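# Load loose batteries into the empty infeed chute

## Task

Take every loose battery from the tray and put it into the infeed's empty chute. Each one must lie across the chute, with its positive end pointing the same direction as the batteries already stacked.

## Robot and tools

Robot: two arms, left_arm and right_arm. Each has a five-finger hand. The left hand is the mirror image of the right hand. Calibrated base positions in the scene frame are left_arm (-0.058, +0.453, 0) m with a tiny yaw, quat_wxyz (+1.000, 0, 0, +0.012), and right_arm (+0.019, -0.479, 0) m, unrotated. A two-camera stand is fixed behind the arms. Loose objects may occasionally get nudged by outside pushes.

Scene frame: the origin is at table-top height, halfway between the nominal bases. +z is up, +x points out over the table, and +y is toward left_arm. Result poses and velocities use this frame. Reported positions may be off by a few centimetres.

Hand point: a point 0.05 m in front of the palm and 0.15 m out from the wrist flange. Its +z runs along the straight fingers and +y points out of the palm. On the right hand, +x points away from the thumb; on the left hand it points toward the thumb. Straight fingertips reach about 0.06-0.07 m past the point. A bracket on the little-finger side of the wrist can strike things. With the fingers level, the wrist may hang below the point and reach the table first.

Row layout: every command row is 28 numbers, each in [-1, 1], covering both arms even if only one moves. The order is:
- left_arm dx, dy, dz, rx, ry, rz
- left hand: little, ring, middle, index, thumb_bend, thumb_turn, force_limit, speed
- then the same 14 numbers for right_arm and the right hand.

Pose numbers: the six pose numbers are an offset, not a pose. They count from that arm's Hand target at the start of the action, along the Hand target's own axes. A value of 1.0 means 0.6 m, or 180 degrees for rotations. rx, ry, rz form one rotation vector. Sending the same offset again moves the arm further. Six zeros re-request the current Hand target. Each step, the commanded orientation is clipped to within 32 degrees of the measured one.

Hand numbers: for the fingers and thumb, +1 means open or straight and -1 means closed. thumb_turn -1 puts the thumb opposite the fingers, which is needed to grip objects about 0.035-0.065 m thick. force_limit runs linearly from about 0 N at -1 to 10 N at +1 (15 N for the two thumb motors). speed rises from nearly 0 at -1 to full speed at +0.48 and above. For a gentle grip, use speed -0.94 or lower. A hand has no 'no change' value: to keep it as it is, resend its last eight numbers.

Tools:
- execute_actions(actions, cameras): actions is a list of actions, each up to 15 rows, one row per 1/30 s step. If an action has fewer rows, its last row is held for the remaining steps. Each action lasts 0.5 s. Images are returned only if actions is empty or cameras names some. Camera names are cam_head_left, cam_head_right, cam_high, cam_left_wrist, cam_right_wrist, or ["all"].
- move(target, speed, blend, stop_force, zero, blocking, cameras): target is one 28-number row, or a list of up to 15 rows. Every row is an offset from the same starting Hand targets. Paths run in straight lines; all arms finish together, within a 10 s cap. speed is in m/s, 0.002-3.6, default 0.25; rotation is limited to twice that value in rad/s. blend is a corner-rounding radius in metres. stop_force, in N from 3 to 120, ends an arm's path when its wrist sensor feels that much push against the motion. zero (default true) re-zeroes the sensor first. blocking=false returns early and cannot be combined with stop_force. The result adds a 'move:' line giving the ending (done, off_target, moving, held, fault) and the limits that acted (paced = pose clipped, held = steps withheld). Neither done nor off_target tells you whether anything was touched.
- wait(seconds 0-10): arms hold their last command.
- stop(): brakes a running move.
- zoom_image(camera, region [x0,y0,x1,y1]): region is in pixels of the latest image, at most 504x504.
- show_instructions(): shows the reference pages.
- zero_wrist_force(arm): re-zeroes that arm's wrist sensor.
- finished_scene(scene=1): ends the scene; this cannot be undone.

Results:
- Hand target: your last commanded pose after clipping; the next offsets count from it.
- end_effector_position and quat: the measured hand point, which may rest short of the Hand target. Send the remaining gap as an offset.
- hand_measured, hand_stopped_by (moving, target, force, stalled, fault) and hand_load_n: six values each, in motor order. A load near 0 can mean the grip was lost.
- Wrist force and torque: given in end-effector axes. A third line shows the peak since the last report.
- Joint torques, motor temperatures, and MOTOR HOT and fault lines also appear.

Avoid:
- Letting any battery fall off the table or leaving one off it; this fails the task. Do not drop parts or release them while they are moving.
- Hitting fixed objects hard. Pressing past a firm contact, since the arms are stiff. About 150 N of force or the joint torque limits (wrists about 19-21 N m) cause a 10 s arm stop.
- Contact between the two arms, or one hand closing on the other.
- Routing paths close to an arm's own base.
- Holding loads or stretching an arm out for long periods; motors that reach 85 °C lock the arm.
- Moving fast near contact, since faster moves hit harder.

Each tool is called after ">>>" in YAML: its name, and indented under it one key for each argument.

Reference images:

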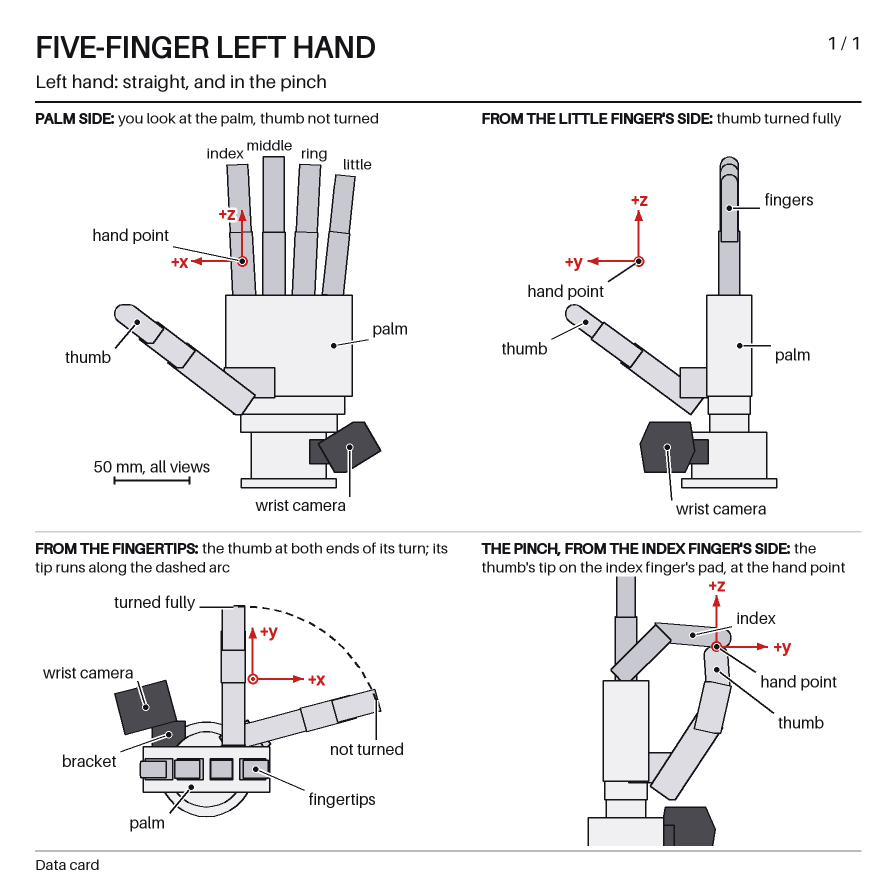

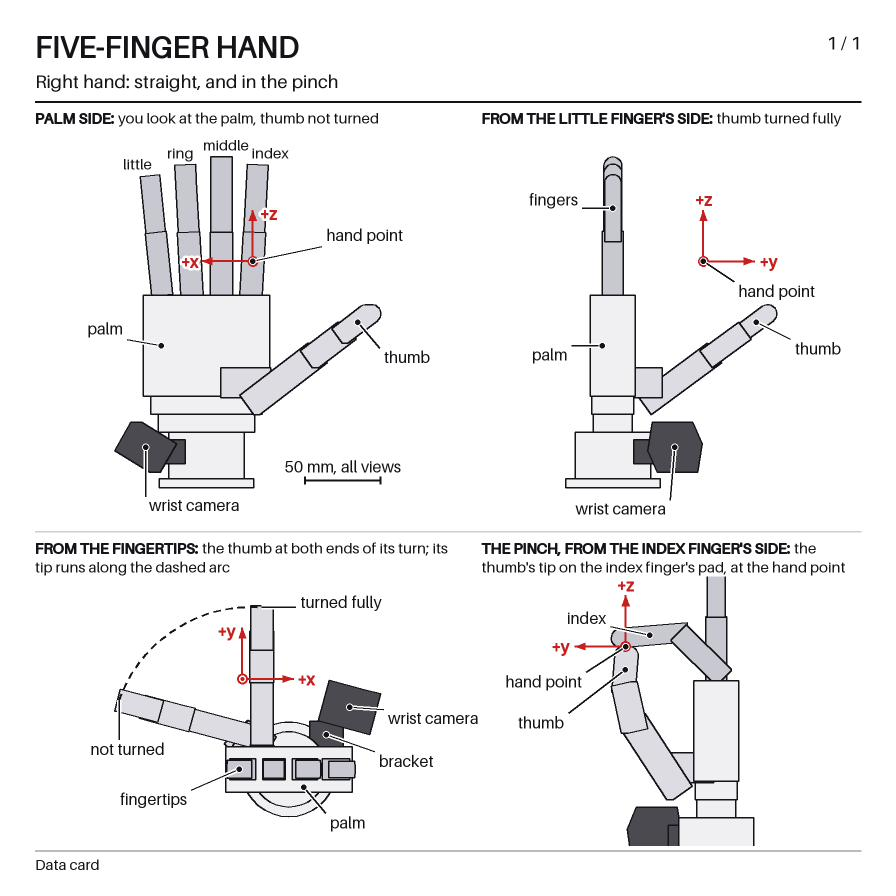

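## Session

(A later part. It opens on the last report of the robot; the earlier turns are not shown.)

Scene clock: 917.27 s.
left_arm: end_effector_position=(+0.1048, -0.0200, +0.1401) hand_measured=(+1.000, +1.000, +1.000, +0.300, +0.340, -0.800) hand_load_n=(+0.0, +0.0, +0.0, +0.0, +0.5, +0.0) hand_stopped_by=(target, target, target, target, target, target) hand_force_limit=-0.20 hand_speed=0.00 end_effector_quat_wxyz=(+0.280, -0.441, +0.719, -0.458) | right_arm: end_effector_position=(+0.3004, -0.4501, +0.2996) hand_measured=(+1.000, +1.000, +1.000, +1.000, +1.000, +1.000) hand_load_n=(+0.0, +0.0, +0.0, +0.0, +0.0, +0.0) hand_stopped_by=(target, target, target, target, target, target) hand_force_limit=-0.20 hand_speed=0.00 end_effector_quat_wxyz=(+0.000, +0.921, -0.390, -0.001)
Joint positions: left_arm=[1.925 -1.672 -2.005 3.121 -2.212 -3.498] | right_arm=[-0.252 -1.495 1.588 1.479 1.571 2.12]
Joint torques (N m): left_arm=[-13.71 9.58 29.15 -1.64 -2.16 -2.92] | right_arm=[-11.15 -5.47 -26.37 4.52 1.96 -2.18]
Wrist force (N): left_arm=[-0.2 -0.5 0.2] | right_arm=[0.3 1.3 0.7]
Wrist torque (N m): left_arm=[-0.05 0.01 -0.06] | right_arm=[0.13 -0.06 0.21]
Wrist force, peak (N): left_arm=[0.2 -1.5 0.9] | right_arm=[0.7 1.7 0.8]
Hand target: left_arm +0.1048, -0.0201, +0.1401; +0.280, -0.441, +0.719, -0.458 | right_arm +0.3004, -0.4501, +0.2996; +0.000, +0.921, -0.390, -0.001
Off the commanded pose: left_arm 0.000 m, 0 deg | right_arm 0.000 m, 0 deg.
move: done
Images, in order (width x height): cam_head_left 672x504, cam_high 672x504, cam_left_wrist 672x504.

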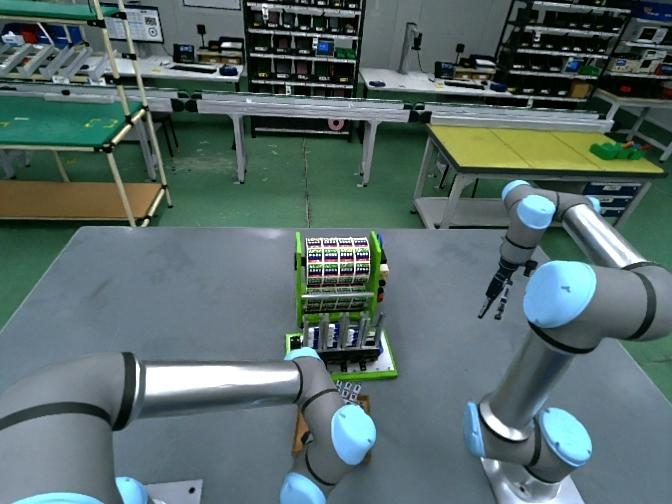

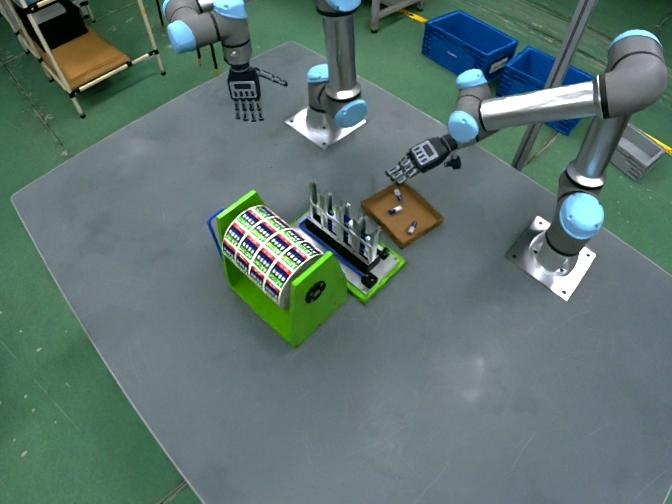

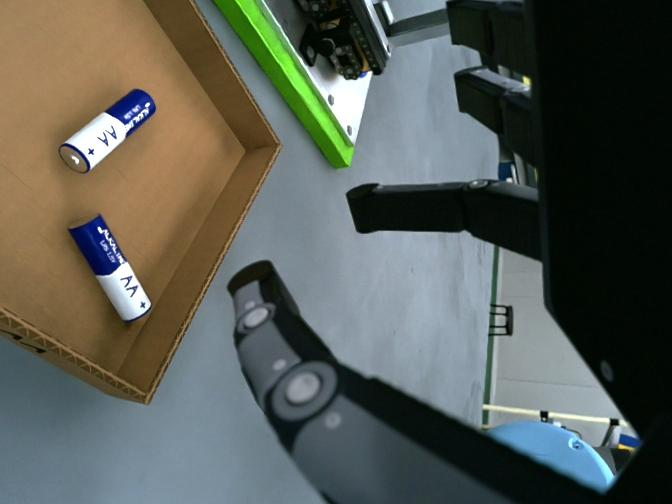

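>>> move:
  target: [0.0298, 0.1247, 0.0775, 0, 0, 0, 1, 1, 1, 0.3, 0.34, -0.8, -0.2, 0, 0, 0, 0, 0, 0, 0, 1, 1, 1, 1, 1, 1, -0.2, 0]
  speed: 0.12
  cameras: ["cam_left_wrist"]

>>> zoom_image:
  camera: "cam_left_wrist"
  region: [120, 110, 420, 410]

Scene clock: 947.37 s.
left_arm: end_effector_position=(+0.1060, -0.0407, +0.0527) hand_measured=(+1.000, +1.000, +1.000, +0.300, +0.340, -0.800) hand_load_n=(+0.0, +0.0, +0.0, +0.0, +0.0, +0.0) hand_stopped_by=(target, target, target, target, target, target) hand_force_limit=-0.20 hand_speed=0.00 end_effector_quat_wxyz=(+0.280, -0.441, +0.719, -0.458) | right_arm: end_effector_position=(+0.3004, -0.4501, +0.2996) hand_measured=(+1.000, +1.000, +1.000, +1.000, +1.000, +1.000) hand_load_n=(+0.0, +0.0, +0.0, +0.0, +0.0, +0.0) hand_stopped_by=(target, target, target, target, target, target) hand_force_limit=-0.20 hand_speed=0.00 end_effector_quat_wxyz=(+0.000, +0.921, -0.390, -0.001)
Joint positions: left_arm=[1.906 -1.86 -2.05 3.346 -2.228 -3.511] | right_arm=[-0.252 -1.495 1.588 1.479 1.571 2.12]
Joint torques (N m): left_arm=[-12.77 13.7 22.69 1.11 -2.16 -1.88] | right_arm=[-11.54 -5.5 -25.81 4.61 1.53 -2.2]
Wrist force (N): left_arm=[-0.9 -0.9 0.6] | right_arm=[0.3 1.3 0.4]
Wrist torque (N m): left_arm=[-0.15 0.15 -0.04] | right_arm=[0.14 -0.06 0.21]
Wrist force, peak (N): left_arm=[-0.2 -1.6 -0.5] | right_arm=[0.6 1.6 0.9]
Hand target: left_arm +0.1060, -0.0408, +0.0526; +0.280, -0.441, +0.719, -0.458 | right_arm +0.3004, -0.4501, +0.2996; +0.000, +0.921, -0.390, -0.001
Off the commanded pose: left_arm 0.000 m, 0 deg | right_arm 0.000 m, 0 deg.
move: done
Images, in order (width x height): cam_left_wrist 672x504.

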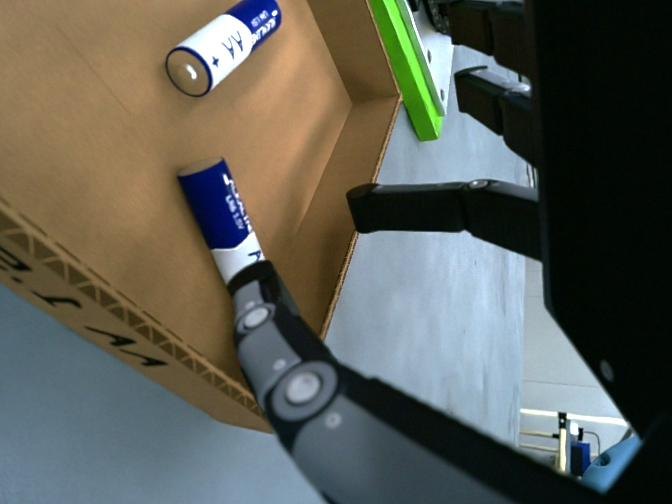

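Scaled by 1.680 from the camera's 672x504 image, which has a finer 960x720 frame.

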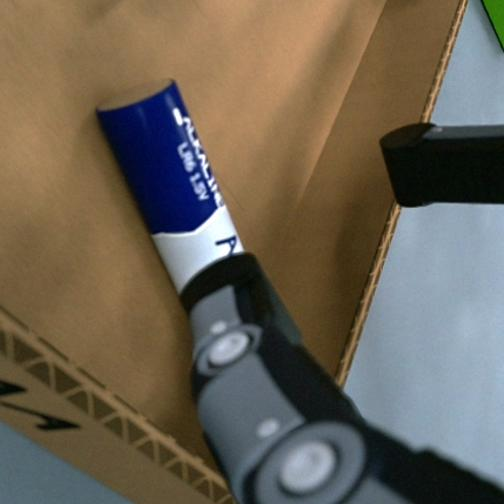

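>>> move:
  target: [-0.0143, 0.012, 0.0138, 0, 0, 0, 1, 1, 1, 0.3, 0.34, -0.8, -0.2, 0, 0, 0, 0, 0, 0, 0, 1, 1, 1, 1, 1, 1, -0.2, 0]
  speed: 0.05
  stop_force: 5
  cameras: ["cam_left_wrist"]

>>> zoom_image:
  camera: "cam_left_wrist"
  region: [120, 110, 420, 410]

Scene clock: 965.73 s.
left_arm: end_effector_position=(+0.1139, -0.0352, +0.0426) hand_measured=(+1.000, +1.000, +1.000, +0.300, +0.340, -0.800) hand_load_n=(+0.0, +0.0, +0.0, +0.0, +0.0, +0.0) hand_stopped_by=(target, target, target, target, target, target) hand_force_limit=-0.20 hand_speed=0.00 end_effector_quat_wxyz=(+0.280, -0.441, +0.719, -0.458) | right_arm: end_effector_position=(+0.3004, -0.4501, +0.2996) hand_measured=(+1.000, +1.000, +1.000, +1.000, +1.000, +1.000) hand_load_n=(+0.0, +0.0, +0.0, +0.0, -0.5, +0.0) hand_stopped_by=(target, target, target, target, target, target) hand_force_limit=-0.20 hand_speed=0.00 end_effector_quat_wxyz=(+0.000, +0.921, -0.390, -0.001)
Joint positions: left_arm=[1.933 -1.865 -2.077 3.388 -2.205 -3.493] | right_arm=[-0.252 -1.495 1.588 1.479 1.571 2.12]
Joint torques (N m): left_arm=[10.07 14.13 4.5 1.01 0.61 2.7] | right_arm=[-11.68 -4.7 -24.67 4.54 0.77 -2.28]
Wrist force (N): left_arm=[-1.0 -0.9 0.5] | right_arm=[0.7 0.8 0.7]
Wrist torque (N m): left_arm=[-0.15 0.14 -0.24] | right_arm=[0.06 -0.10 0.21]
Wrist force, peak (N): left_arm=[-0.6 -1.6 0.4] | right_arm=[0.8 1.8 0.5]
Hand target: left_arm +0.1139, -0.0352, +0.0426; +0.280, -0.441, +0.719, -0.458 | right_arm +0.3004, -0.4501, +0.2996; +0.000, +0.921, -0.390, -0.001
Off the commanded pose: left_arm 0.000 m, 0 deg | right_arm 0.000 m, 0 deg.
move: done
Images, in order (width x height): cam_left_wrist 672x504.

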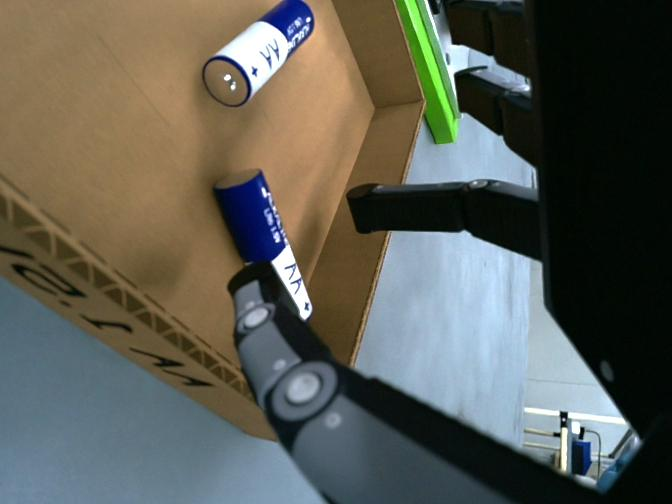

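Scaled by 1.680 from the camera's 672x504 image, which has a finer 960x720 frame.

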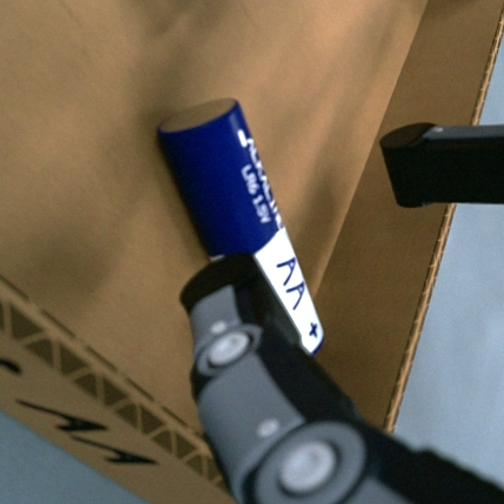

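>>> move:
  target: [-0.01, 0.008, 0.0065, 0, 0, 0, 1, 1, 1, 0.3, 0.34, -0.8, -0.2, 0, 0, 0, 0, 0, 0, 0, 1, 1, 1, 1, 1, 1, -0.2, 0]
  speed: 0.04
  stop_force: 4
  cameras: ["cam_left_wrist"]

>>> zoom_image:
  camera: "cam_left_wrist"
  region: [120, 110, 420, 410]

Scene clock: 981.40 s.
left_arm: end_effector_position=(+0.1179, -0.0305, +0.0366) hand_measured=(+1.000, +1.000, +1.000, +0.300, +0.340, -0.800) hand_load_n=(+0.0, +0.0, +0.0, +0.0, +0.0, +0.0) hand_stopped_by=(target, target, target, target, target, target) hand_force_limit=-0.20 hand_speed=0.00 end_effector_quat_wxyz=(+0.280, -0.441, +0.719, -0.458) | right_arm: end_effector_position=(+0.3004, -0.4501, +0.2996) hand_measured=(+1.000, +1.000, +1.000, +1.000, +1.000, +1.000) hand_load_n=(+0.0, +0.0, +0.0, +0.5, +0.0, +0.0) hand_stopped_by=(target, target, target, target, target, target) hand_force_limit=-0.20 hand_speed=0.00 end_effector_quat_wxyz=(+0.000, +0.921, -0.390, -0.001)
Joint positions: left_arm=[1.949 -1.866 -2.096 3.415 -2.191 -3.483] | right_arm=[-0.252 -1.495 1.588 1.479 1.571 2.12]
Joint torques (N m): left_arm=[10.18 12.5 4.6 1.02 0.61 2.73] | right_arm=[-11.93 -5.46 -25.12 4.57 0.52 -2.21]
Wrist force (N): left_arm=[-0.8 -0.8 0.6] | right_arm=[1.1 1.5 0.6]
Wrist torque (N m): left_arm=[-0.14 0.10 -0.24] | right_arm=[0.16 -0.18 0.26]
Wrist force, peak (N): left_arm=[-0.8 -1.1 0.7] | right_arm=[1.1 1.5 0.6]
Hand target: left_arm +0.1179, -0.0305, +0.0366; +0.280, -0.441, +0.719, -0.458 | right_arm +0.3004, -0.4501, +0.2996; +0.000, +0.921, -0.390, -0.001
Off the commanded pose: left_arm 0.000 m, 0 deg | right_arm 0.000 m, 0 deg.
move: done
Images, in order (width x height): cam_left_wrist 672x504.

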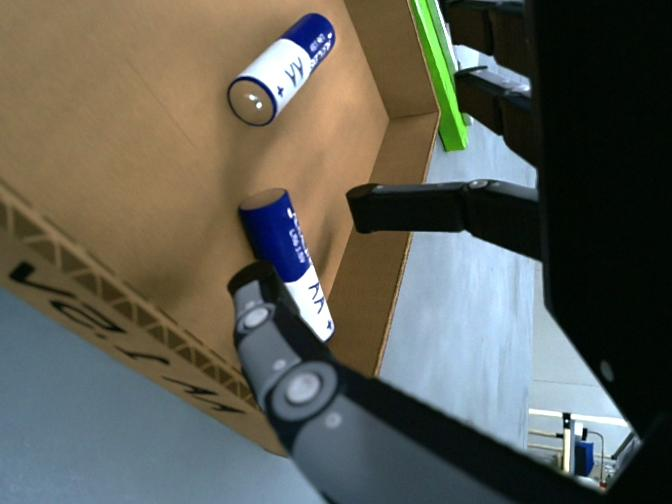

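Scaled by 1.680 from the camera's 672x504 image, which has a finer 960x720 frame.

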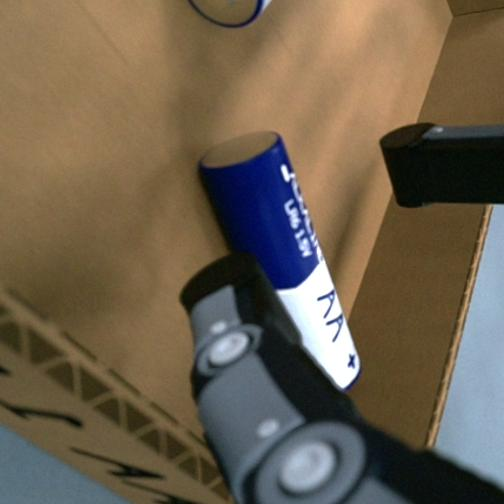

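>>> move:
  target: [0, 0.00755, 0.0035, 0, 0, 0, 1, 1, 1, 0.3, 0.34, -0.8, -0.2, 0, 0, 0, 0, 0, 0, 0, 1, 1, 1, 1, 1, 1, -0.2, 0]
  speed: 0.01
  stop_force: 3
  cameras: ["cam_left_wrist"]

>>> zoom_image:
  camera: "cam_left_wrist"
  region: [120, 110, 420, 410]

Scene clock: 987.57 s.
left_arm: end_effector_position=(+0.1179, -0.0305, +0.0316) hand_measured=(+1.000, +1.000, +1.000, +0.300, +0.340, -0.800) hand_load_n=(+0.0, +0.0, +0.0, +0.0, +0.0, +0.0) hand_stopped_by=(target, target, target, target, target, target) hand_force_limit=-0.20 hand_speed=0.00 end_effector_quat_wxyz=(+0.280, -0.441, +0.719, -0.458) | right_arm: end_effector_position=(+0.3004, -0.4501, +0.2996) hand_measured=(+1.000, +1.000, +1.000, +1.000, +1.000, +1.000) hand_load_n=(+0.0, +0.0, +0.0, +0.0, +0.0, +0.0) hand_stopped_by=(target, target, target, target, target, target) hand_force_limit=-0.20 hand_speed=0.00 end_effector_quat_wxyz=(+0.000, +0.921, -0.390, -0.001)
Joint positions: left_arm=[1.949 -1.876 -2.1 3.429 -2.191 -3.483] | right_arm=[-0.252 -1.495 1.588 1.479 1.571 2.12]
Joint torques (N m): left_arm=[-2.49 14.3 4.79 0.92 -1.75 -0.26] | right_arm=[-11.93 -5.91 -24.97 4.64 -0.01 -2.14]
Wrist force (N): left_arm=[-0.6 -1.3 0.9] | right_arm=[0.7 1.6 0.5]
Wrist torque (N m): left_arm=[-0.19 0.07 -0.22] | right_arm=[0.18 -0.10 0.23]
Wrist force, peak (N): left_arm=[-0.8 -1.6 0.7] | right_arm=[0.7 1.7 0.7]
Hand target: left_arm +0.1179, -0.0305, +0.0316; +0.280, -0.441, +0.719, -0.458 | right_arm +0.3004, -0.4501, +0.2996; +0.000, +0.921, -0.390, -0.001
Off the commanded pose: left_arm 0.000 m, 0 deg | right_arm 0.000 m, 0 deg.
move: done
Images, in order (width x height): cam_left_wrist 672x504.

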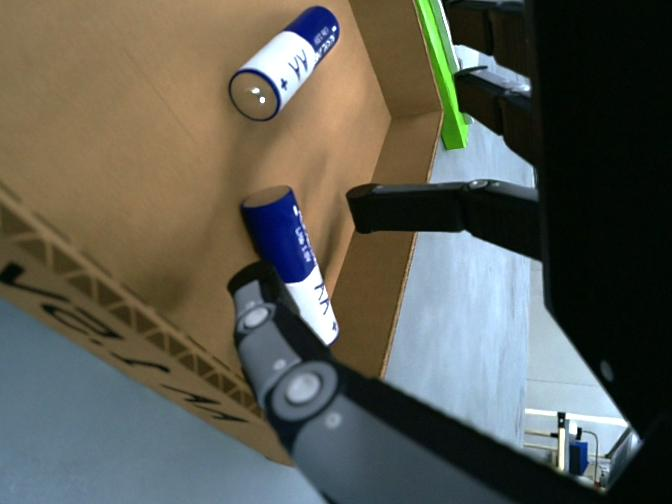

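Scaled by 1.680 from the camera's 672x504 image, which has a finer 960x720 frame.

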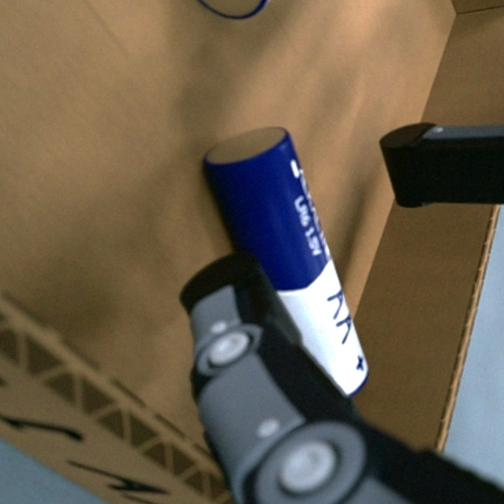

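>>> move:
  target: [0, -0.00755, -0.0035, 0, 0, 0, 1, 1, 1, 0.3, 0.34, -0.8, -0.2, 0, 0, 0, 0, 0, 0, 0, 1, 1, 1, 1, 1, 1, -0.2, 0]
  speed: 0.02
  cameras: []

>>> move:
  target: [0, 0, 0, 0, 0, 0, 1, 1, 1, -0.25, 0.34, -0.8, -0.3, -0.94, 0, 0, 0, 0, 0, 0, 1, 1, 1, 1, 1, 1, -0.2, 0]
  speed: 0.02
  cameras: ["cam_left_wrist"]

>>> zoom_image:
  camera: "cam_left_wrist"
  region: [120, 110, 420, 410]

Scene clock: 1010.17 s.
left_arm: end_effector_position=(+0.1179, -0.0305, +0.0365) hand_measured=(+1.000, +1.000, +1.000, +0.300, +0.340, -0.800) hand_load_n=(+0.0, +0.0, +0.0, +0.0, +0.0, +0.0) hand_stopped_by=(target, target, target, target, target, target) hand_force_limit=-0.20 hand_speed=0.00 end_effector_quat_wxyz=(+0.280, -0.441, +0.719, -0.458) | right_arm: end_effector_position=(+0.3004, -0.4501, +0.2996) hand_measured=(+1.000, +1.000, +1.000, +1.000, +1.000, +1.000) hand_load_n=(+0.0, +0.0, +0.0, +0.0, +0.0, +0.0) hand_stopped_by=(target, target, target, target, target, target) hand_force_limit=-0.20 hand_speed=0.00 end_effector_quat_wxyz=(+0.000, +0.921, -0.390, -0.001)
Joint positions: left_arm=[1.949 -1.866 -2.096 3.415 -2.191 -3.483] | right_arm=[-0.252 -1.495 1.588 1.479 1.571 2.12]
Joint torques (N m): left_arm=[-5.55 37.47 26.11 -1.6 -0.46 -0.25] | right_arm=[-11.56 -5.49 -23.83 4.45 -0.26 -2.07]
Wrist force (N): left_arm=[-0.6 -1.2 0.8] | right_arm=[0.6 1.1 0.6]
Wrist torque (N m): left_arm=[-0.21 0.07 -0.21] | right_arm=[0.10 -0.10 0.21]
Wrist force, peak (N): left_arm=[-0.6 -1.6 0.7] | right_arm=[0.4 1.7 0.5]
Hand target: left_arm +0.1179, -0.0305, +0.0366; +0.280, -0.441, +0.719, -0.458 | right_arm +0.3004, -0.4501, +0.2996; +0.000, +0.921, -0.390, -0.001
Off the commanded pose: left_arm 0.000 m, 0 deg | right_arm 0.000 m, 0 deg.
move: done
No camera images: "cameras" was empty.

Scene clock: 1013.67 s.
left_arm: end_effector_position=(+0.1179, -0.0305, +0.0366) hand_measured=(+1.000, +1.000, +1.000, -0.250, +0.340, -0.800) hand_load_n=(+0.0, +0.0, +0.0, +0.0, +0.0, +0.0) hand_stopped_by=(target, target, target, target, target, target) hand_force_limit=-0.30 hand_speed=-0.94 end_effector_quat_wxyz=(+0.280, -0.441, +0.719, -0.458) | right_arm: end_effector_position=(+0.3004, -0.4501, +0.2996) hand_measured=(+1.000, +1.000, +1.000, +1.000, +1.000, +1.000) hand_load_n=(+0.0, +0.0, +0.0, +0.0, +0.0, +0.0) hand_stopped_by=(target, target, target, target, target, target) hand_force_limit=-0.20 hand_speed=0.00 end_effector_quat_wxyz=(+0.000, +0.921, -0.390, -0.001)
Joint positions: left_arm=[1.949 -1.866 -2.096 3.415 -2.191 -3.483] | right_arm=[-0.252 -1.495 1.588 1.479 1.571 2.12]
Joint torques (N m): left_arm=[10.49 37.63 24.7 -1.44 0.78 2.79] | right_arm=[-11.73 -6.2 -24.83 4.7 -0.69 -2.08]
Wrist force (N): left_arm=[-0.7 -0.7 0.4] | right_arm=[0.6 1.3 0.5]
Wrist torque (N m): left_arm=[-0.11 0.08 -0.23] | right_arm=[0.13 -0.08 0.21]
Wrist force, peak (N): left_arm=[-0.6 -1.2 0.7] | right_arm=[0.7 1.5 0.9]
Hand target: left_arm +0.1179, -0.0305, +0.0366; +0.280, -0.441, +0.719, -0.458 | right_arm +0.3004, -0.4501, +0.2996; +0.000, +0.921, -0.390, -0.001
Off the commanded pose: left_arm 0.000 m, 0 deg | right_arm 0.000 m, 0 deg.
move: done
Images, in order (width x height): cam_left_wrist 672x504.

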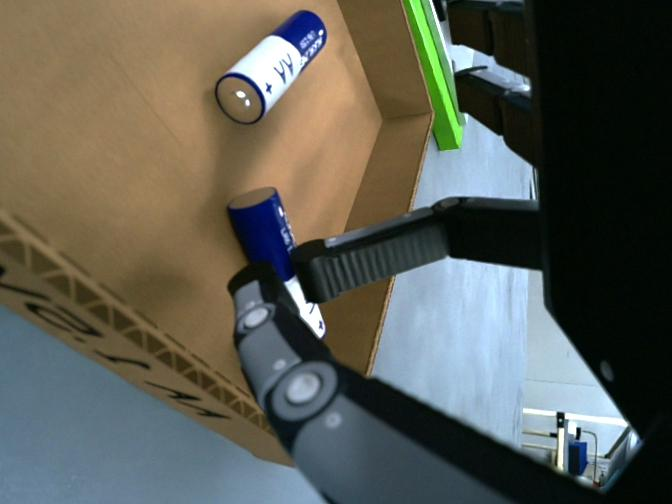

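Scaled by 1.680 from the camera's 672x504 image, which has a finer 960x720 frame.

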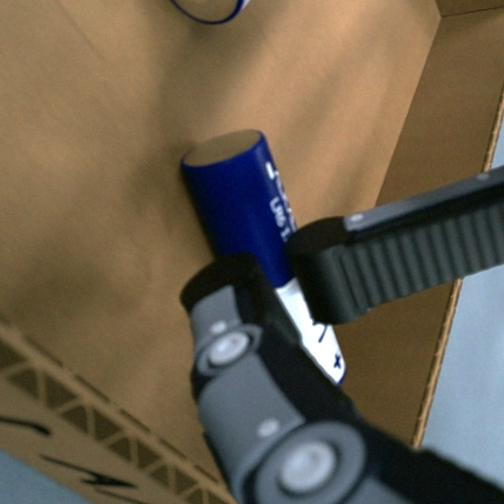

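>>> execute_actions:
  actions: []
  cameras: ["cam_head_left", "cam_head_right", "cam_high"]

>>> zoom_image:
  camera: "cam_high"
  region: [340, 80, 520, 260]

>>> zoom_image:
  camera: "cam_head_left"
  region: [240, 320, 420, 504]

Scene clock: 1025.87 s.
left_arm: end_effector_position=(+0.1179, -0.0305, +0.0366) hand_measured=(+1.000, +1.000, +1.000, -0.250, +0.340, -0.800) hand_load_n=(+0.0, +0.0, +0.0, +0.0, +0.5, +0.0) hand_stopped_by=(target, target, target, target, target, target) hand_force_limit=-0.30 hand_speed=-0.94 end_effector_quat_wxyz=(+0.280, -0.441, +0.719, -0.458) | right_arm: end_effector_position=(+0.3004, -0.4501, +0.2996) hand_measured=(+1.000, +1.000, +1.000, +1.000, +1.000, +1.000) hand_load_n=(+0.0, +0.0, +0.0, +0.0, +0.0, +0.0) hand_stopped_by=(target, target, target, target, target, target) hand_force_limit=-0.20 hand_speed=0.00 end_effector_quat_wxyz=(+0.000, +0.921, -0.390, -0.001)
Joint positions: left_arm=[1.949 -1.866 -2.096 3.415 -2.191 -3.483] | right_arm=[-0.252 -1.495 1.588 1.479 1.571 2.12]
Joint velocities: within noise
Joint torques (N m): left_arm=[8.69 37.98 23.29 -1.16 0.76 2.66] | right_arm=[-12.4 -5.29 -24.36 4.55 -0.98 -2.18]
Motor temperatures (°C): left_arm=[32 29 30 40 35 42] | right_arm=[35 29 31 39 43 48]
Wrist force (N): left_arm=[-0.6 -0.7 0.5] | right_arm=[0.4 1.3 0.6]
Wrist torque (N m): left_arm=[-0.11 0.06 -0.23] | right_arm=[0.13 -0.06 0.21]
Wrist force, peak (N): left_arm=[-0.7 -1.1 0.7] | right_arm=[0.6 1.8 0.7]
Hand target: left_arm +0.1179, -0.0305, +0.0366; +0.280, -0.441, +0.719, -0.458 | right_arm +0.3004, -0.4501, +0.2996; +0.000, +0.921, -0.390, -0.001
Off the commanded pose: left_arm 0.000 m, 0 deg | right_arm 0.000 m, 0 deg.
Images, in order (width x height): cam_head_left 672x504, cam_head_right 672x504, cam_high 672x504.

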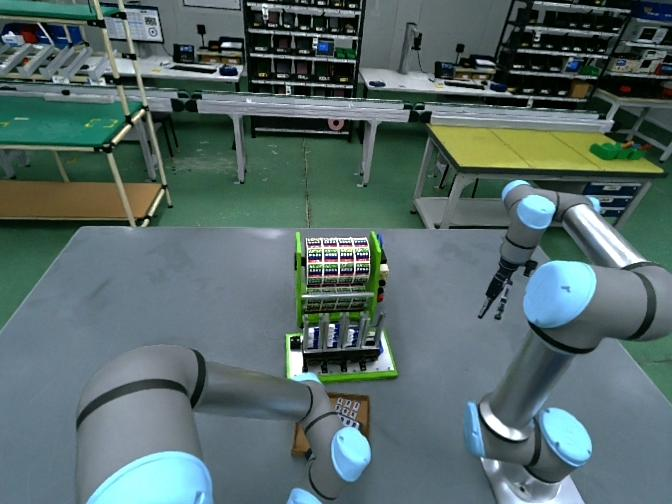

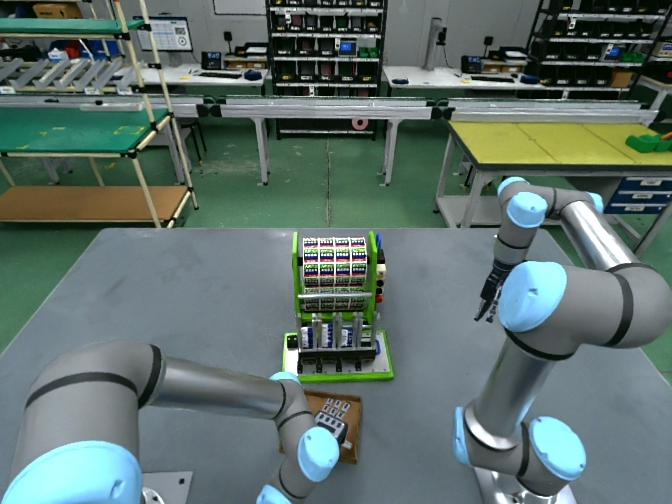

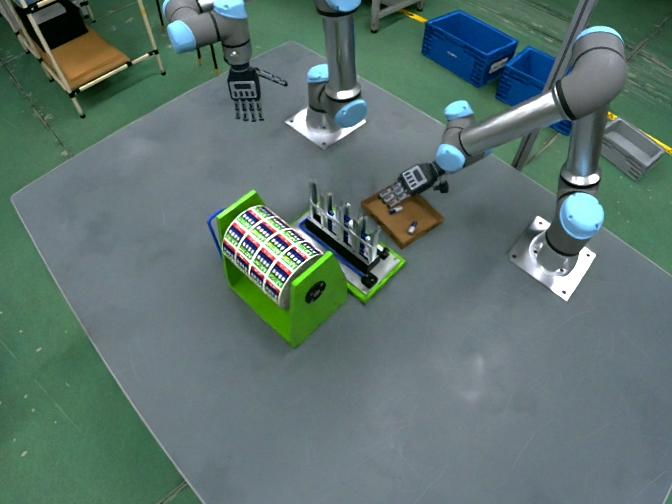

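Scaled by 2.800 from the camera's 672x504 image, which has a finer 960x720 frame.

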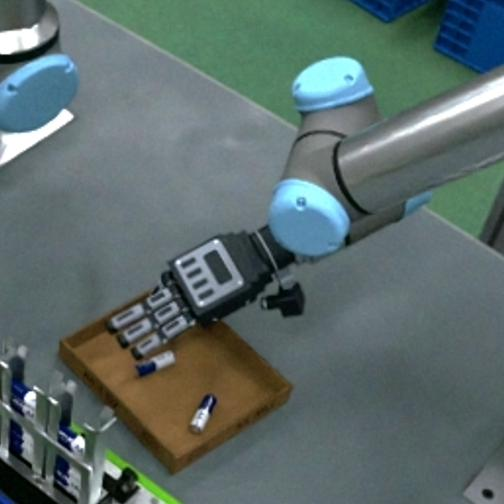

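Scaled by 2.739 from the camera's 672x504 image, which has a finer 960x720 frame.

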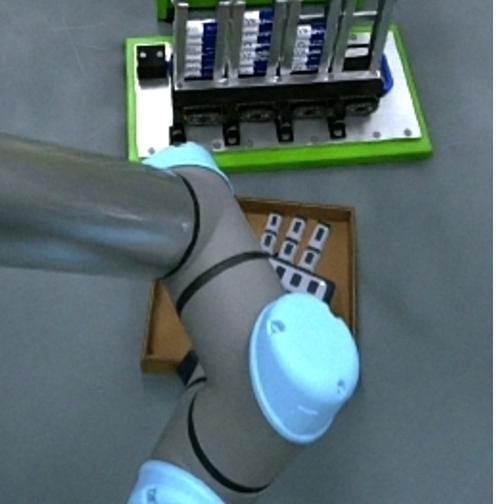

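>>> move:
  target: [0, 0, 0, 0, 0, 0, 1, 1, 1, 0.3, 0.34, -0.8, -0.3, 0, 0, 0, 0, 0, 0, 0, 1, 1, 1, 1, 1, 1, -0.2, 0]
  speed: 0.02
  cameras: []

>>> move:
  target: [0, 0.0136, 0.0063, 0, 0, 0, 1, 1, 1, 0.3, 0.34, -0.8, -0.3, 0, 0, 0, 0, 0, 0, 0, 1, 1, 1, 1, 1, 1, -0.2, 0]
  speed: 0.01
  stop_force: 4
  cameras: ["cam_left_wrist"]

>>> zoom_image:
  camera: "cam_left_wrist"
  region: [120, 110, 420, 410]

Scene clock: 1057.60 s.
left_arm: end_effector_position=(+0.1179, -0.0305, +0.0366) hand_measured=(+1.000, +1.000, +1.000, +0.300, +0.340, -0.800) hand_load_n=(+0.0, +0.0, +0.0, +0.0, +0.0, -0.5) hand_stopped_by=(target, target, target, target, target, target) hand_force_limit=-0.30 hand_speed=0.00 end_effector_quat_wxyz=(+0.280, -0.441, +0.719, -0.458) | right_arm: end_effector_position=(+0.3004, -0.4501, +0.2996) hand_measured=(+1.000, +1.000, +1.000, +1.000, +1.000, +1.000) hand_load_n=(+0.0, +0.0, +0.0, +0.0, +0.0, +0.0) hand_stopped_by=(target, target, target, target, target, target) hand_force_limit=-0.20 hand_speed=0.00 end_effector_quat_wxyz=(+0.000, +0.921, -0.390, -0.001)
Joint positions: left_arm=[1.949 -1.866 -2.096 3.415 -2.191 -3.483] | right_arm=[-0.252 -1.495 1.588 1.479 1.571 2.12]
Joint torques (N m): left_arm=[8.98 35.85 22.42 -0.85 0.26 2.58] | right_arm=[-11.47 -5.38 -24.88 4.74 -1.32 -1.98]
Wrist force (N): left_arm=[-0.4 -0.9 0.6] | right_arm=[0.5 1.1 0.5]
Wrist torque (N m): left_arm=[-0.15 0.04 -0.22] | right_arm=[0.11 -0.08 0.21]
Wrist force, peak (N): left_arm=[-0.6 -0.9 0.9] | right_arm=[0.5 1.8 0.5]
Hand target: left_arm +0.1179, -0.0305, +0.0366; +0.280, -0.441, +0.719, -0.458 | right_arm +0.3004, -0.4501, +0.2996; +0.000, +0.921, -0.390, -0.001
Off the commanded pose: left_arm 0.000 m, 0 deg | right_arm 0.000 m, 0 deg.
move: done
No camera images: "cameras" was empty.

Scene clock: 1059.37 s.
left_arm: end_effector_position=(+0.1179, -0.0305, +0.0276) hand_measured=(+1.000, +1.000, +1.000, +0.300, +0.340, -0.800) hand_load_n=(+0.0, +0.0, +0.0, +0.0, +0.0, +0.0) hand_stopped_by=(target, target, target, target, target, target) hand_force_limit=-0.30 hand_speed=0.00 end_effector_quat_wxyz=(+0.280, -0.441, +0.719, -0.458) | right_arm: end_effector_position=(+0.3004, -0.4501, +0.2996) hand_measured=(+1.000, +1.000, +1.000, +1.000, +1.000, +1.000) hand_load_n=(+0.0, +0.0, +0.0, +0.0, -0.5, +0.0) hand_stopped_by=(target, target, target, target, target, target) hand_force_limit=-0.20 hand_speed=0.00 end_effector_quat_wxyz=(+0.000, +0.921, -0.390, -0.001)
Joint positions: left_arm=[1.949 -1.884 -2.103 3.441 -2.191 -3.483] | right_arm=[-0.252 -1.495 1.588 1.479 1.571 2.12]
Joint torques (N m): left_arm=[-12.78 13.52 4.05 0.93 -2.15 -1.83] | right_arm=[-12.48 -5.17 -24.91 4.6 -1.49 -2.1]
Wrist force (N): left_arm=[-0.7 -1.8 0.6] | right_arm=[0.5 1.2 0.9]
Wrist torque (N m): left_arm=[-0.21 0.07 -0.21] | right_arm=[0.10 -0.09 0.21]
Wrist force, peak (N): left_arm=[-0.7 -1.8 0.6] | right_arm=[0.7 1.4 0.8]
Hand target: left_arm +0.1179, -0.0305, +0.0276; +0.280, -0.441, +0.719, -0.458 | right_arm +0.3004, -0.4501, +0.2996; +0.000, +0.921, -0.390, -0.001
Off the commanded pose: left_arm 0.000 m, 0 deg | right_arm 0.000 m, 0 deg.
move: done
Images, in order (width x height): cam_left_wrist 672x504.

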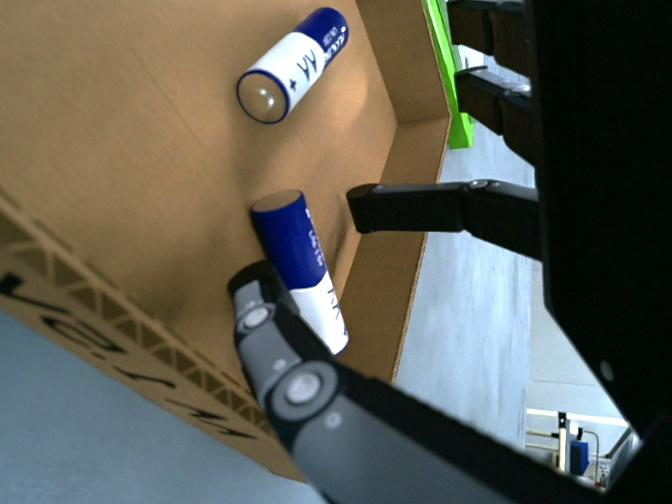

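Scaled by 1.680 from the camera's 672x504 image, which has a finer 960x720 frame.

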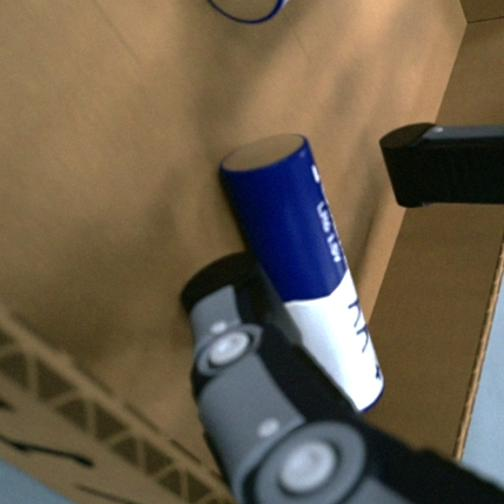

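>>> move:
  target: [0, -0.151, -0.0705, 0, 0, 0, 1, 1, 1, 0.0, 0.0, -0.8, -0.3, 0, 0, 0, 0, 0, 0, 0, 1, 1, 1, 1, 1, 1, -0.2, 0]
  speed: 0.1
  cameras: ["cam_left_wrist"]

>>> zoom_image:
  camera: "cam_left_wrist"
  region: [120, 110, 420, 410]

Scene clock: 1080.80 s.
left_arm: end_effector_position=(+0.1179, -0.0305, +0.1275) hand_measured=(+1.000, +1.000, +1.000, +0.000, +0.000, -0.800) hand_load_n=(+0.5, +0.0, +0.0, +0.0, +0.0, +0.0) hand_stopped_by=(target, target, target, target, target, target) hand_force_limit=-0.30 hand_speed=0.00 end_effector_quat_wxyz=(+0.280, -0.441, +0.719, -0.458) | right_arm: end_effector_position=(+0.3004, -0.4501, +0.2996) hand_measured=(+1.000, +1.000, +1.000, +1.000, +1.000, +1.000) hand_load_n=(+0.0, +0.0, +0.0, +0.0, +0.0, +0.0) hand_stopped_by=(target, target, target, target, target, target) hand_force_limit=-0.20 hand_speed=0.00 end_effector_quat_wxyz=(+0.000, +0.921, -0.390, -0.001)
Joint positions: left_arm=[1.949 -1.712 -1.995 3.16 -2.191 -3.483] | right_arm=[-0.252 -1.495 1.588 1.479 1.571 2.12]
Joint torques (N m): left_arm=[8.57 34.54 29.23 -1.7 -1.68 -2.13] | right_arm=[-11.69 -5.44 -23.5 4.53 -2.24 -2.08]
Wrist force (N): left_arm=[0.1 -0.9 0.3] | right_arm=[0.5 1.4 0.8]
Wrist torque (N m): left_arm=[-0.14 -0.03 -0.20] | right_arm=[0.13 -0.10 0.21]
Wrist force, peak (N): left_arm=[-0.8 -1.6 0.9] | right_arm=[0.8 1.5 0.7]
Hand target: left_arm +0.1179, -0.0305, +0.1276; +0.280, -0.441, +0.719, -0.458 | right_arm +0.3004, -0.4501, +0.2996; +0.000, +0.921, -0.390, -0.001
Off the commanded pose: left_arm 0.000 m, 0 deg | right_arm 0.000 m, 0 deg.
move: done
Images, in order (width x height): cam_left_wrist 672x504.

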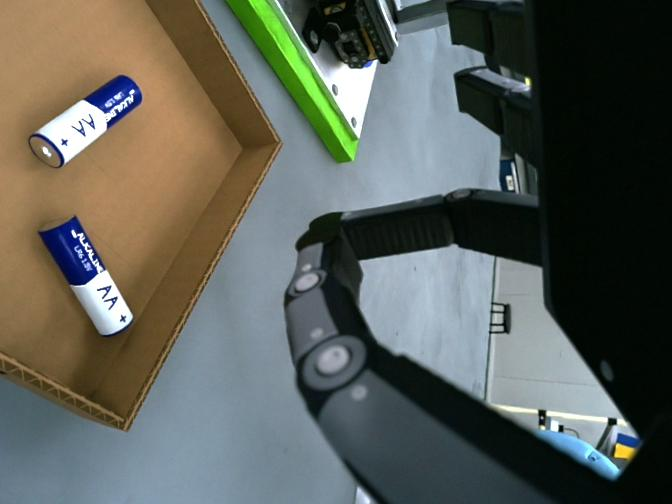

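Scaled by 1.680 from the camera's 672x504 image, which has a finer 960x720 frame.

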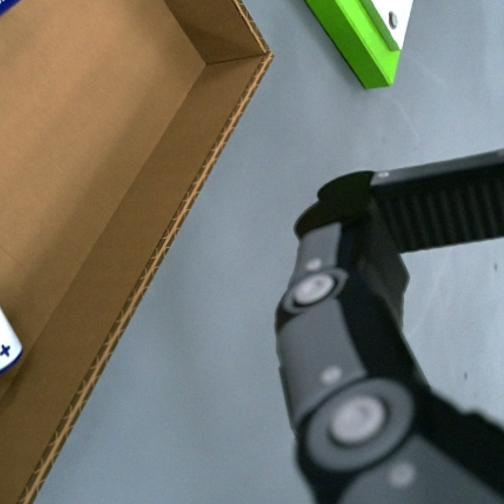

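>>> move:
  target: [0, 0, 0, 0, 0, 0, 1, 1, 1, -0.6, 0.0, -0.8, -0.7, -0.9, 0, 0, 0, 0, 0, 0, 1, 1, 1, 1, 1, 1, -0.2, 0]
  cameras: ["cam_left_wrist"]

>>> zoom_image:
  camera: "cam_left_wrist"
  region: [220, 130, 420, 330]

Scene clock: 1106.43 s.
left_arm: end_effector_position=(+0.1180, -0.0305, +0.1276) hand_measured=(+1.000, +1.000, +1.000, -0.222, +0.000, -0.800) hand_load_n=(+0.0, +0.0, +0.0, +2.0, +0.5, -0.5) hand_stopped_by=(target, target, target, force, target, target) hand_force_limit=-0.70 hand_speed=-0.90 end_effector_quat_wxyz=(+0.280, -0.441, +0.719, -0.458) | right_arm: end_effector_position=(+0.3004, -0.4501, +0.2996) hand_measured=(+1.000, +1.000, +1.000, +1.000, +1.000, +1.000) hand_load_n=(+0.0, +0.0, +0.0, +0.0, +0.0, +0.0) hand_stopped_by=(target, target, target, target, target, target) hand_force_limit=-0.20 hand_speed=0.00 end_effector_quat_wxyz=(+0.000, +0.921, -0.390, -0.001)
Joint positions: left_arm=[1.949 -1.712 -1.995 3.16 -2.191 -3.483] | right_arm=[-0.252 -1.495 1.588 1.479 1.571 2.12]
Joint torques (N m): left_arm=[-6.74 33.58 29.04 -1.62 -2 -1.99] | right_arm=[-12.17 -5 -23.28 4.52 -2.17 -2.14]
Wrist force (N): left_arm=[-0.4 -0.9 0.4] | right_arm=[0.4 1.2 0.7]
Wrist torque (N m): left_arm=[-0.15 0.04 -0.24] | right_arm=[0.11 -0.08 0.21]
Wrist force, peak (N): left_arm=[-0.1 -1.1 0.1] | right_arm=[0.5 1.5 1.0]
Hand target: left_arm +0.1179, -0.0305, +0.1276; +0.280, -0.441, +0.719, -0.458 | right_arm +0.3004, -0.4501, +0.2996; +0.000, +0.921, -0.390, -0.001
Off the commanded pose: left_arm 0.000 m, 0 deg | right_arm 0.000 m, 0 deg.
move: done
Images, in order (width x height): cam_left_wrist 672x504.

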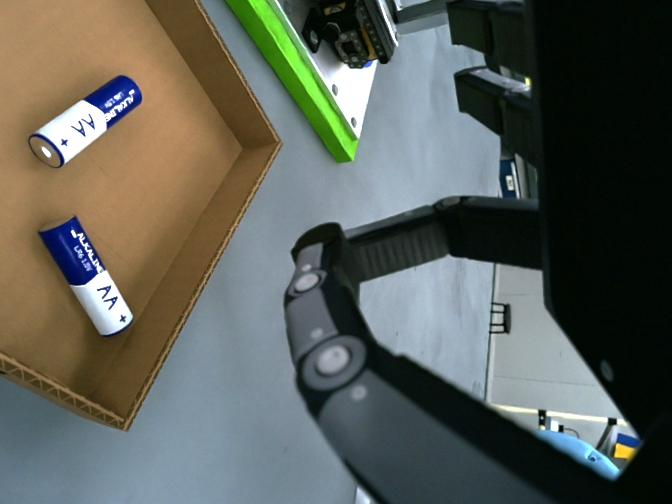

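Scaled by 2.520 from the camera's 672x504 image, which has a finer 960x720 frame.

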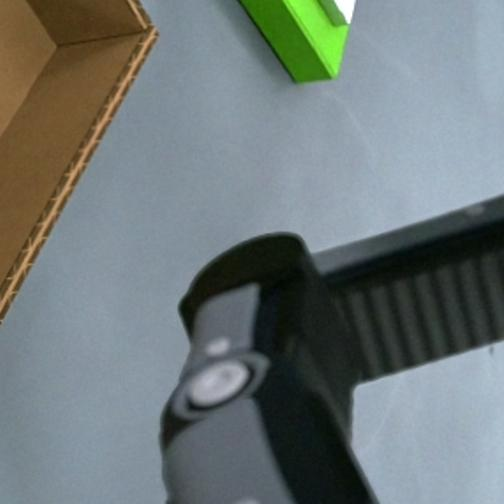

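>>> move:
  target: [0, 0, 0, 0, 0, 0, 1, 1, 1, 0.2, 0.34, -0.8, -0.7, 0, 0, 0, 0, 0, 0, 0, 1, 1, 1, 1, 1, 1, -0.2, 0]
  cameras: ["cam_left_wrist"]

>>> move:
  target: [0, 0, 0, 0, 0, 0, 1, 1, 1, -0.9, 0.34, -0.8, -0.7, -0.9, 0, 0, 0, 0, 0, 0, 1, 1, 1, 1, 1, 1, -0.2, 0]
  cameras: ["cam_left_wrist"]

>>> zoom_image:
  camera: "cam_left_wrist"
  region: [170, 130, 370, 330]

Scene clock: 1112.07 s.
left_arm: end_effector_position=(+0.1179, -0.0305, +0.1276) hand_measured=(+1.000, +1.000, +1.000, +0.200, +0.340, -0.800) hand_load_n=(+0.0, +0.0, +0.0, +0.0, +0.0, +0.0) hand_stopped_by=(target, target, target, target, target, target) hand_force_limit=-0.70 hand_speed=0.00 end_effector_quat_wxyz=(+0.280, -0.441, +0.719, -0.458) | right_arm: end_effector_position=(+0.3004, -0.4501, +0.2996) hand_measured=(+1.000, +1.000, +1.000, +1.000, +1.000, +1.000) hand_load_n=(+0.0, +0.0, +0.0, +0.0, +0.0, +0.0) hand_stopped_by=(target, target, target, target, target, target) hand_force_limit=-0.20 hand_speed=0.00 end_effector_quat_wxyz=(+0.000, +0.921, -0.390, -0.001)
Joint positions: left_arm=[1.949 -1.712 -1.995 3.16 -2.191 -3.483] | right_arm=[-0.252 -1.495 1.588 1.479 1.571 2.12]
Joint torques (N m): left_arm=[-11.3 31.38 27.92 -0.97 -2.13 -1.7] | right_arm=[-11.71 -5.27 -23.63 4.49 -2.18 -2.05]
Wrist force (N): left_arm=[-0.1 -0.8 0.4] | right_arm=[0.4 1.1 0.3]
Wrist torque (N m): left_arm=[-0.13 -0.01 -0.22] | right_arm=[0.12 -0.06 0.20]
Wrist force, peak (N): left_arm=[-0.4 -1.0 0.4] | right_arm=[1.0 1.5 0.7]
Hand target: left_arm +0.1179, -0.0305, +0.1276; +0.280, -0.441, +0.719, -0.458 | right_arm +0.3004, -0.4501, +0.2996; +0.000, +0.921, -0.390, -0.001
Off the commanded pose: left_arm 0.000 m, 0 deg | right_arm 0.000 m, 0 deg.
move: done
Images, in order (width x height): cam_left_wrist 672x504.

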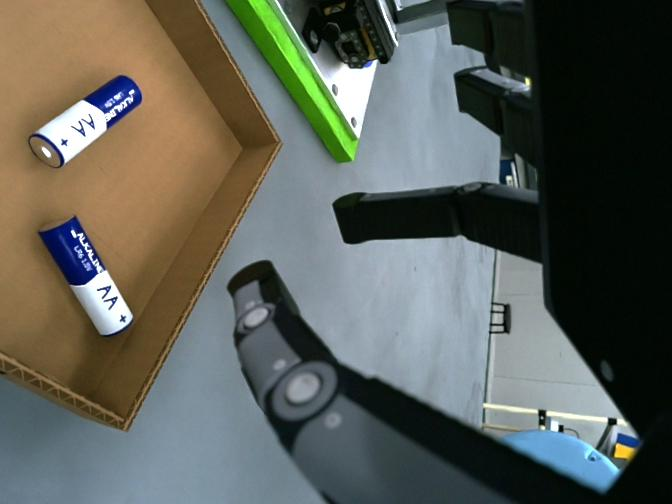

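Scene clock: 1114.50 s.
left_arm: end_effector_position=(+0.1179, -0.0305, +0.1276) hand_measured=(+1.000, +1.000, +1.000, -0.404, +0.340, -0.800) hand_load_n=(+0.0, +0.0, +0.0, +1.5, +2.0, +0.0) hand_stopped_by=(target, target, target, force, target, target) hand_force_limit=-0.70 hand_speed=-0.90 end_effector_quat_wxyz=(+0.280, -0.441, +0.719, -0.458) | right_arm: end_effector_position=(+0.3004, -0.4501, +0.2996) hand_measured=(+1.000, +1.000, +1.000, +1.000, +1.000, +1.000) hand_load_n=(+0.0, +0.0, +0.0, +0.0, +0.0, +0.0) hand_stopped_by=(target, target, target, target, target, target) hand_force_limit=-0.20 hand_speed=0.00 end_effector_quat_wxyz=(+0.000, +0.921, -0.390, -0.001)
Joint positions: left_arm=[1.949 -1.712 -1.995 3.16 -2.191 -3.483] | right_arm=[-0.252 -1.495 1.588 1.479 1.571 2.12]
Joint torques (N m): left_arm=[-11.7 30.77 27.49 -1.06 -1.79 -2.06] | right_arm=[-12.08 -4.83 -23.07 4.62 -2.16 -2.07]
Wrist force (N): left_arm=[-0.4 -0.8 0.5] | right_arm=[0.4 1.4 0.7]
Wrist torque (N m): left_arm=[-0.13 0.04 -0.23] | right_arm=[0.14 -0.08 0.21]
Wrist force, peak (N): left_arm=[-0.4 -1.0 0.3] | right_arm=[0.6 1.9 0.5]
Hand target: left_arm +0.1179, -0.0305, +0.1276; +0.280, -0.441, +0.719, -0.458 | right_arm +0.3004, -0.4501, +0.2996; +0.000, +0.921, -0.390, -0.001
Off the commanded pose: left_arm 0.000 m, 0 deg | right_arm 0.000 m, 0 deg.
move: done
Images, in order (width x height): cam_left_wrist 672x504.

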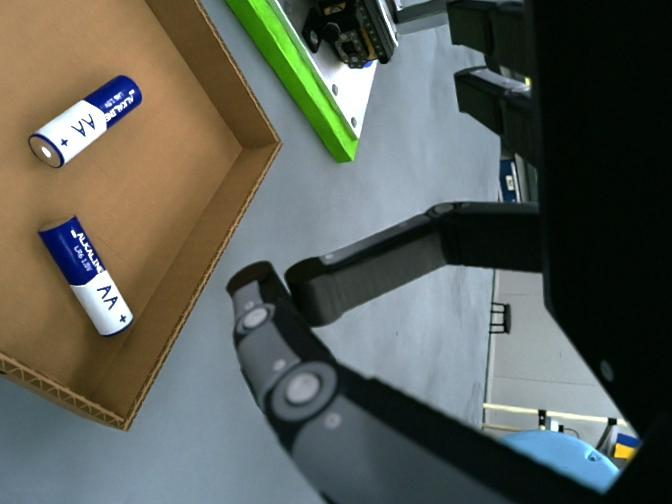

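Scaled by 2.520 from the camera's 672x504 image, which has a finer 960x720 frame.

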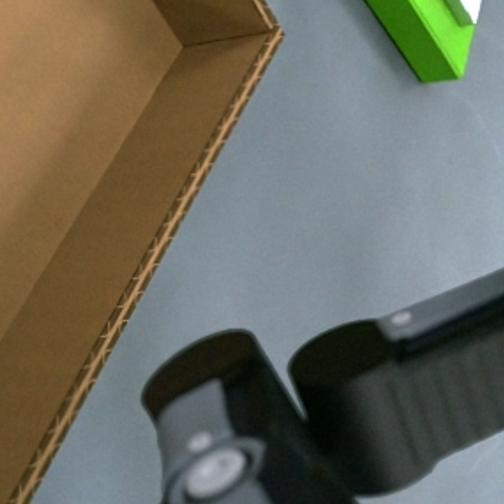

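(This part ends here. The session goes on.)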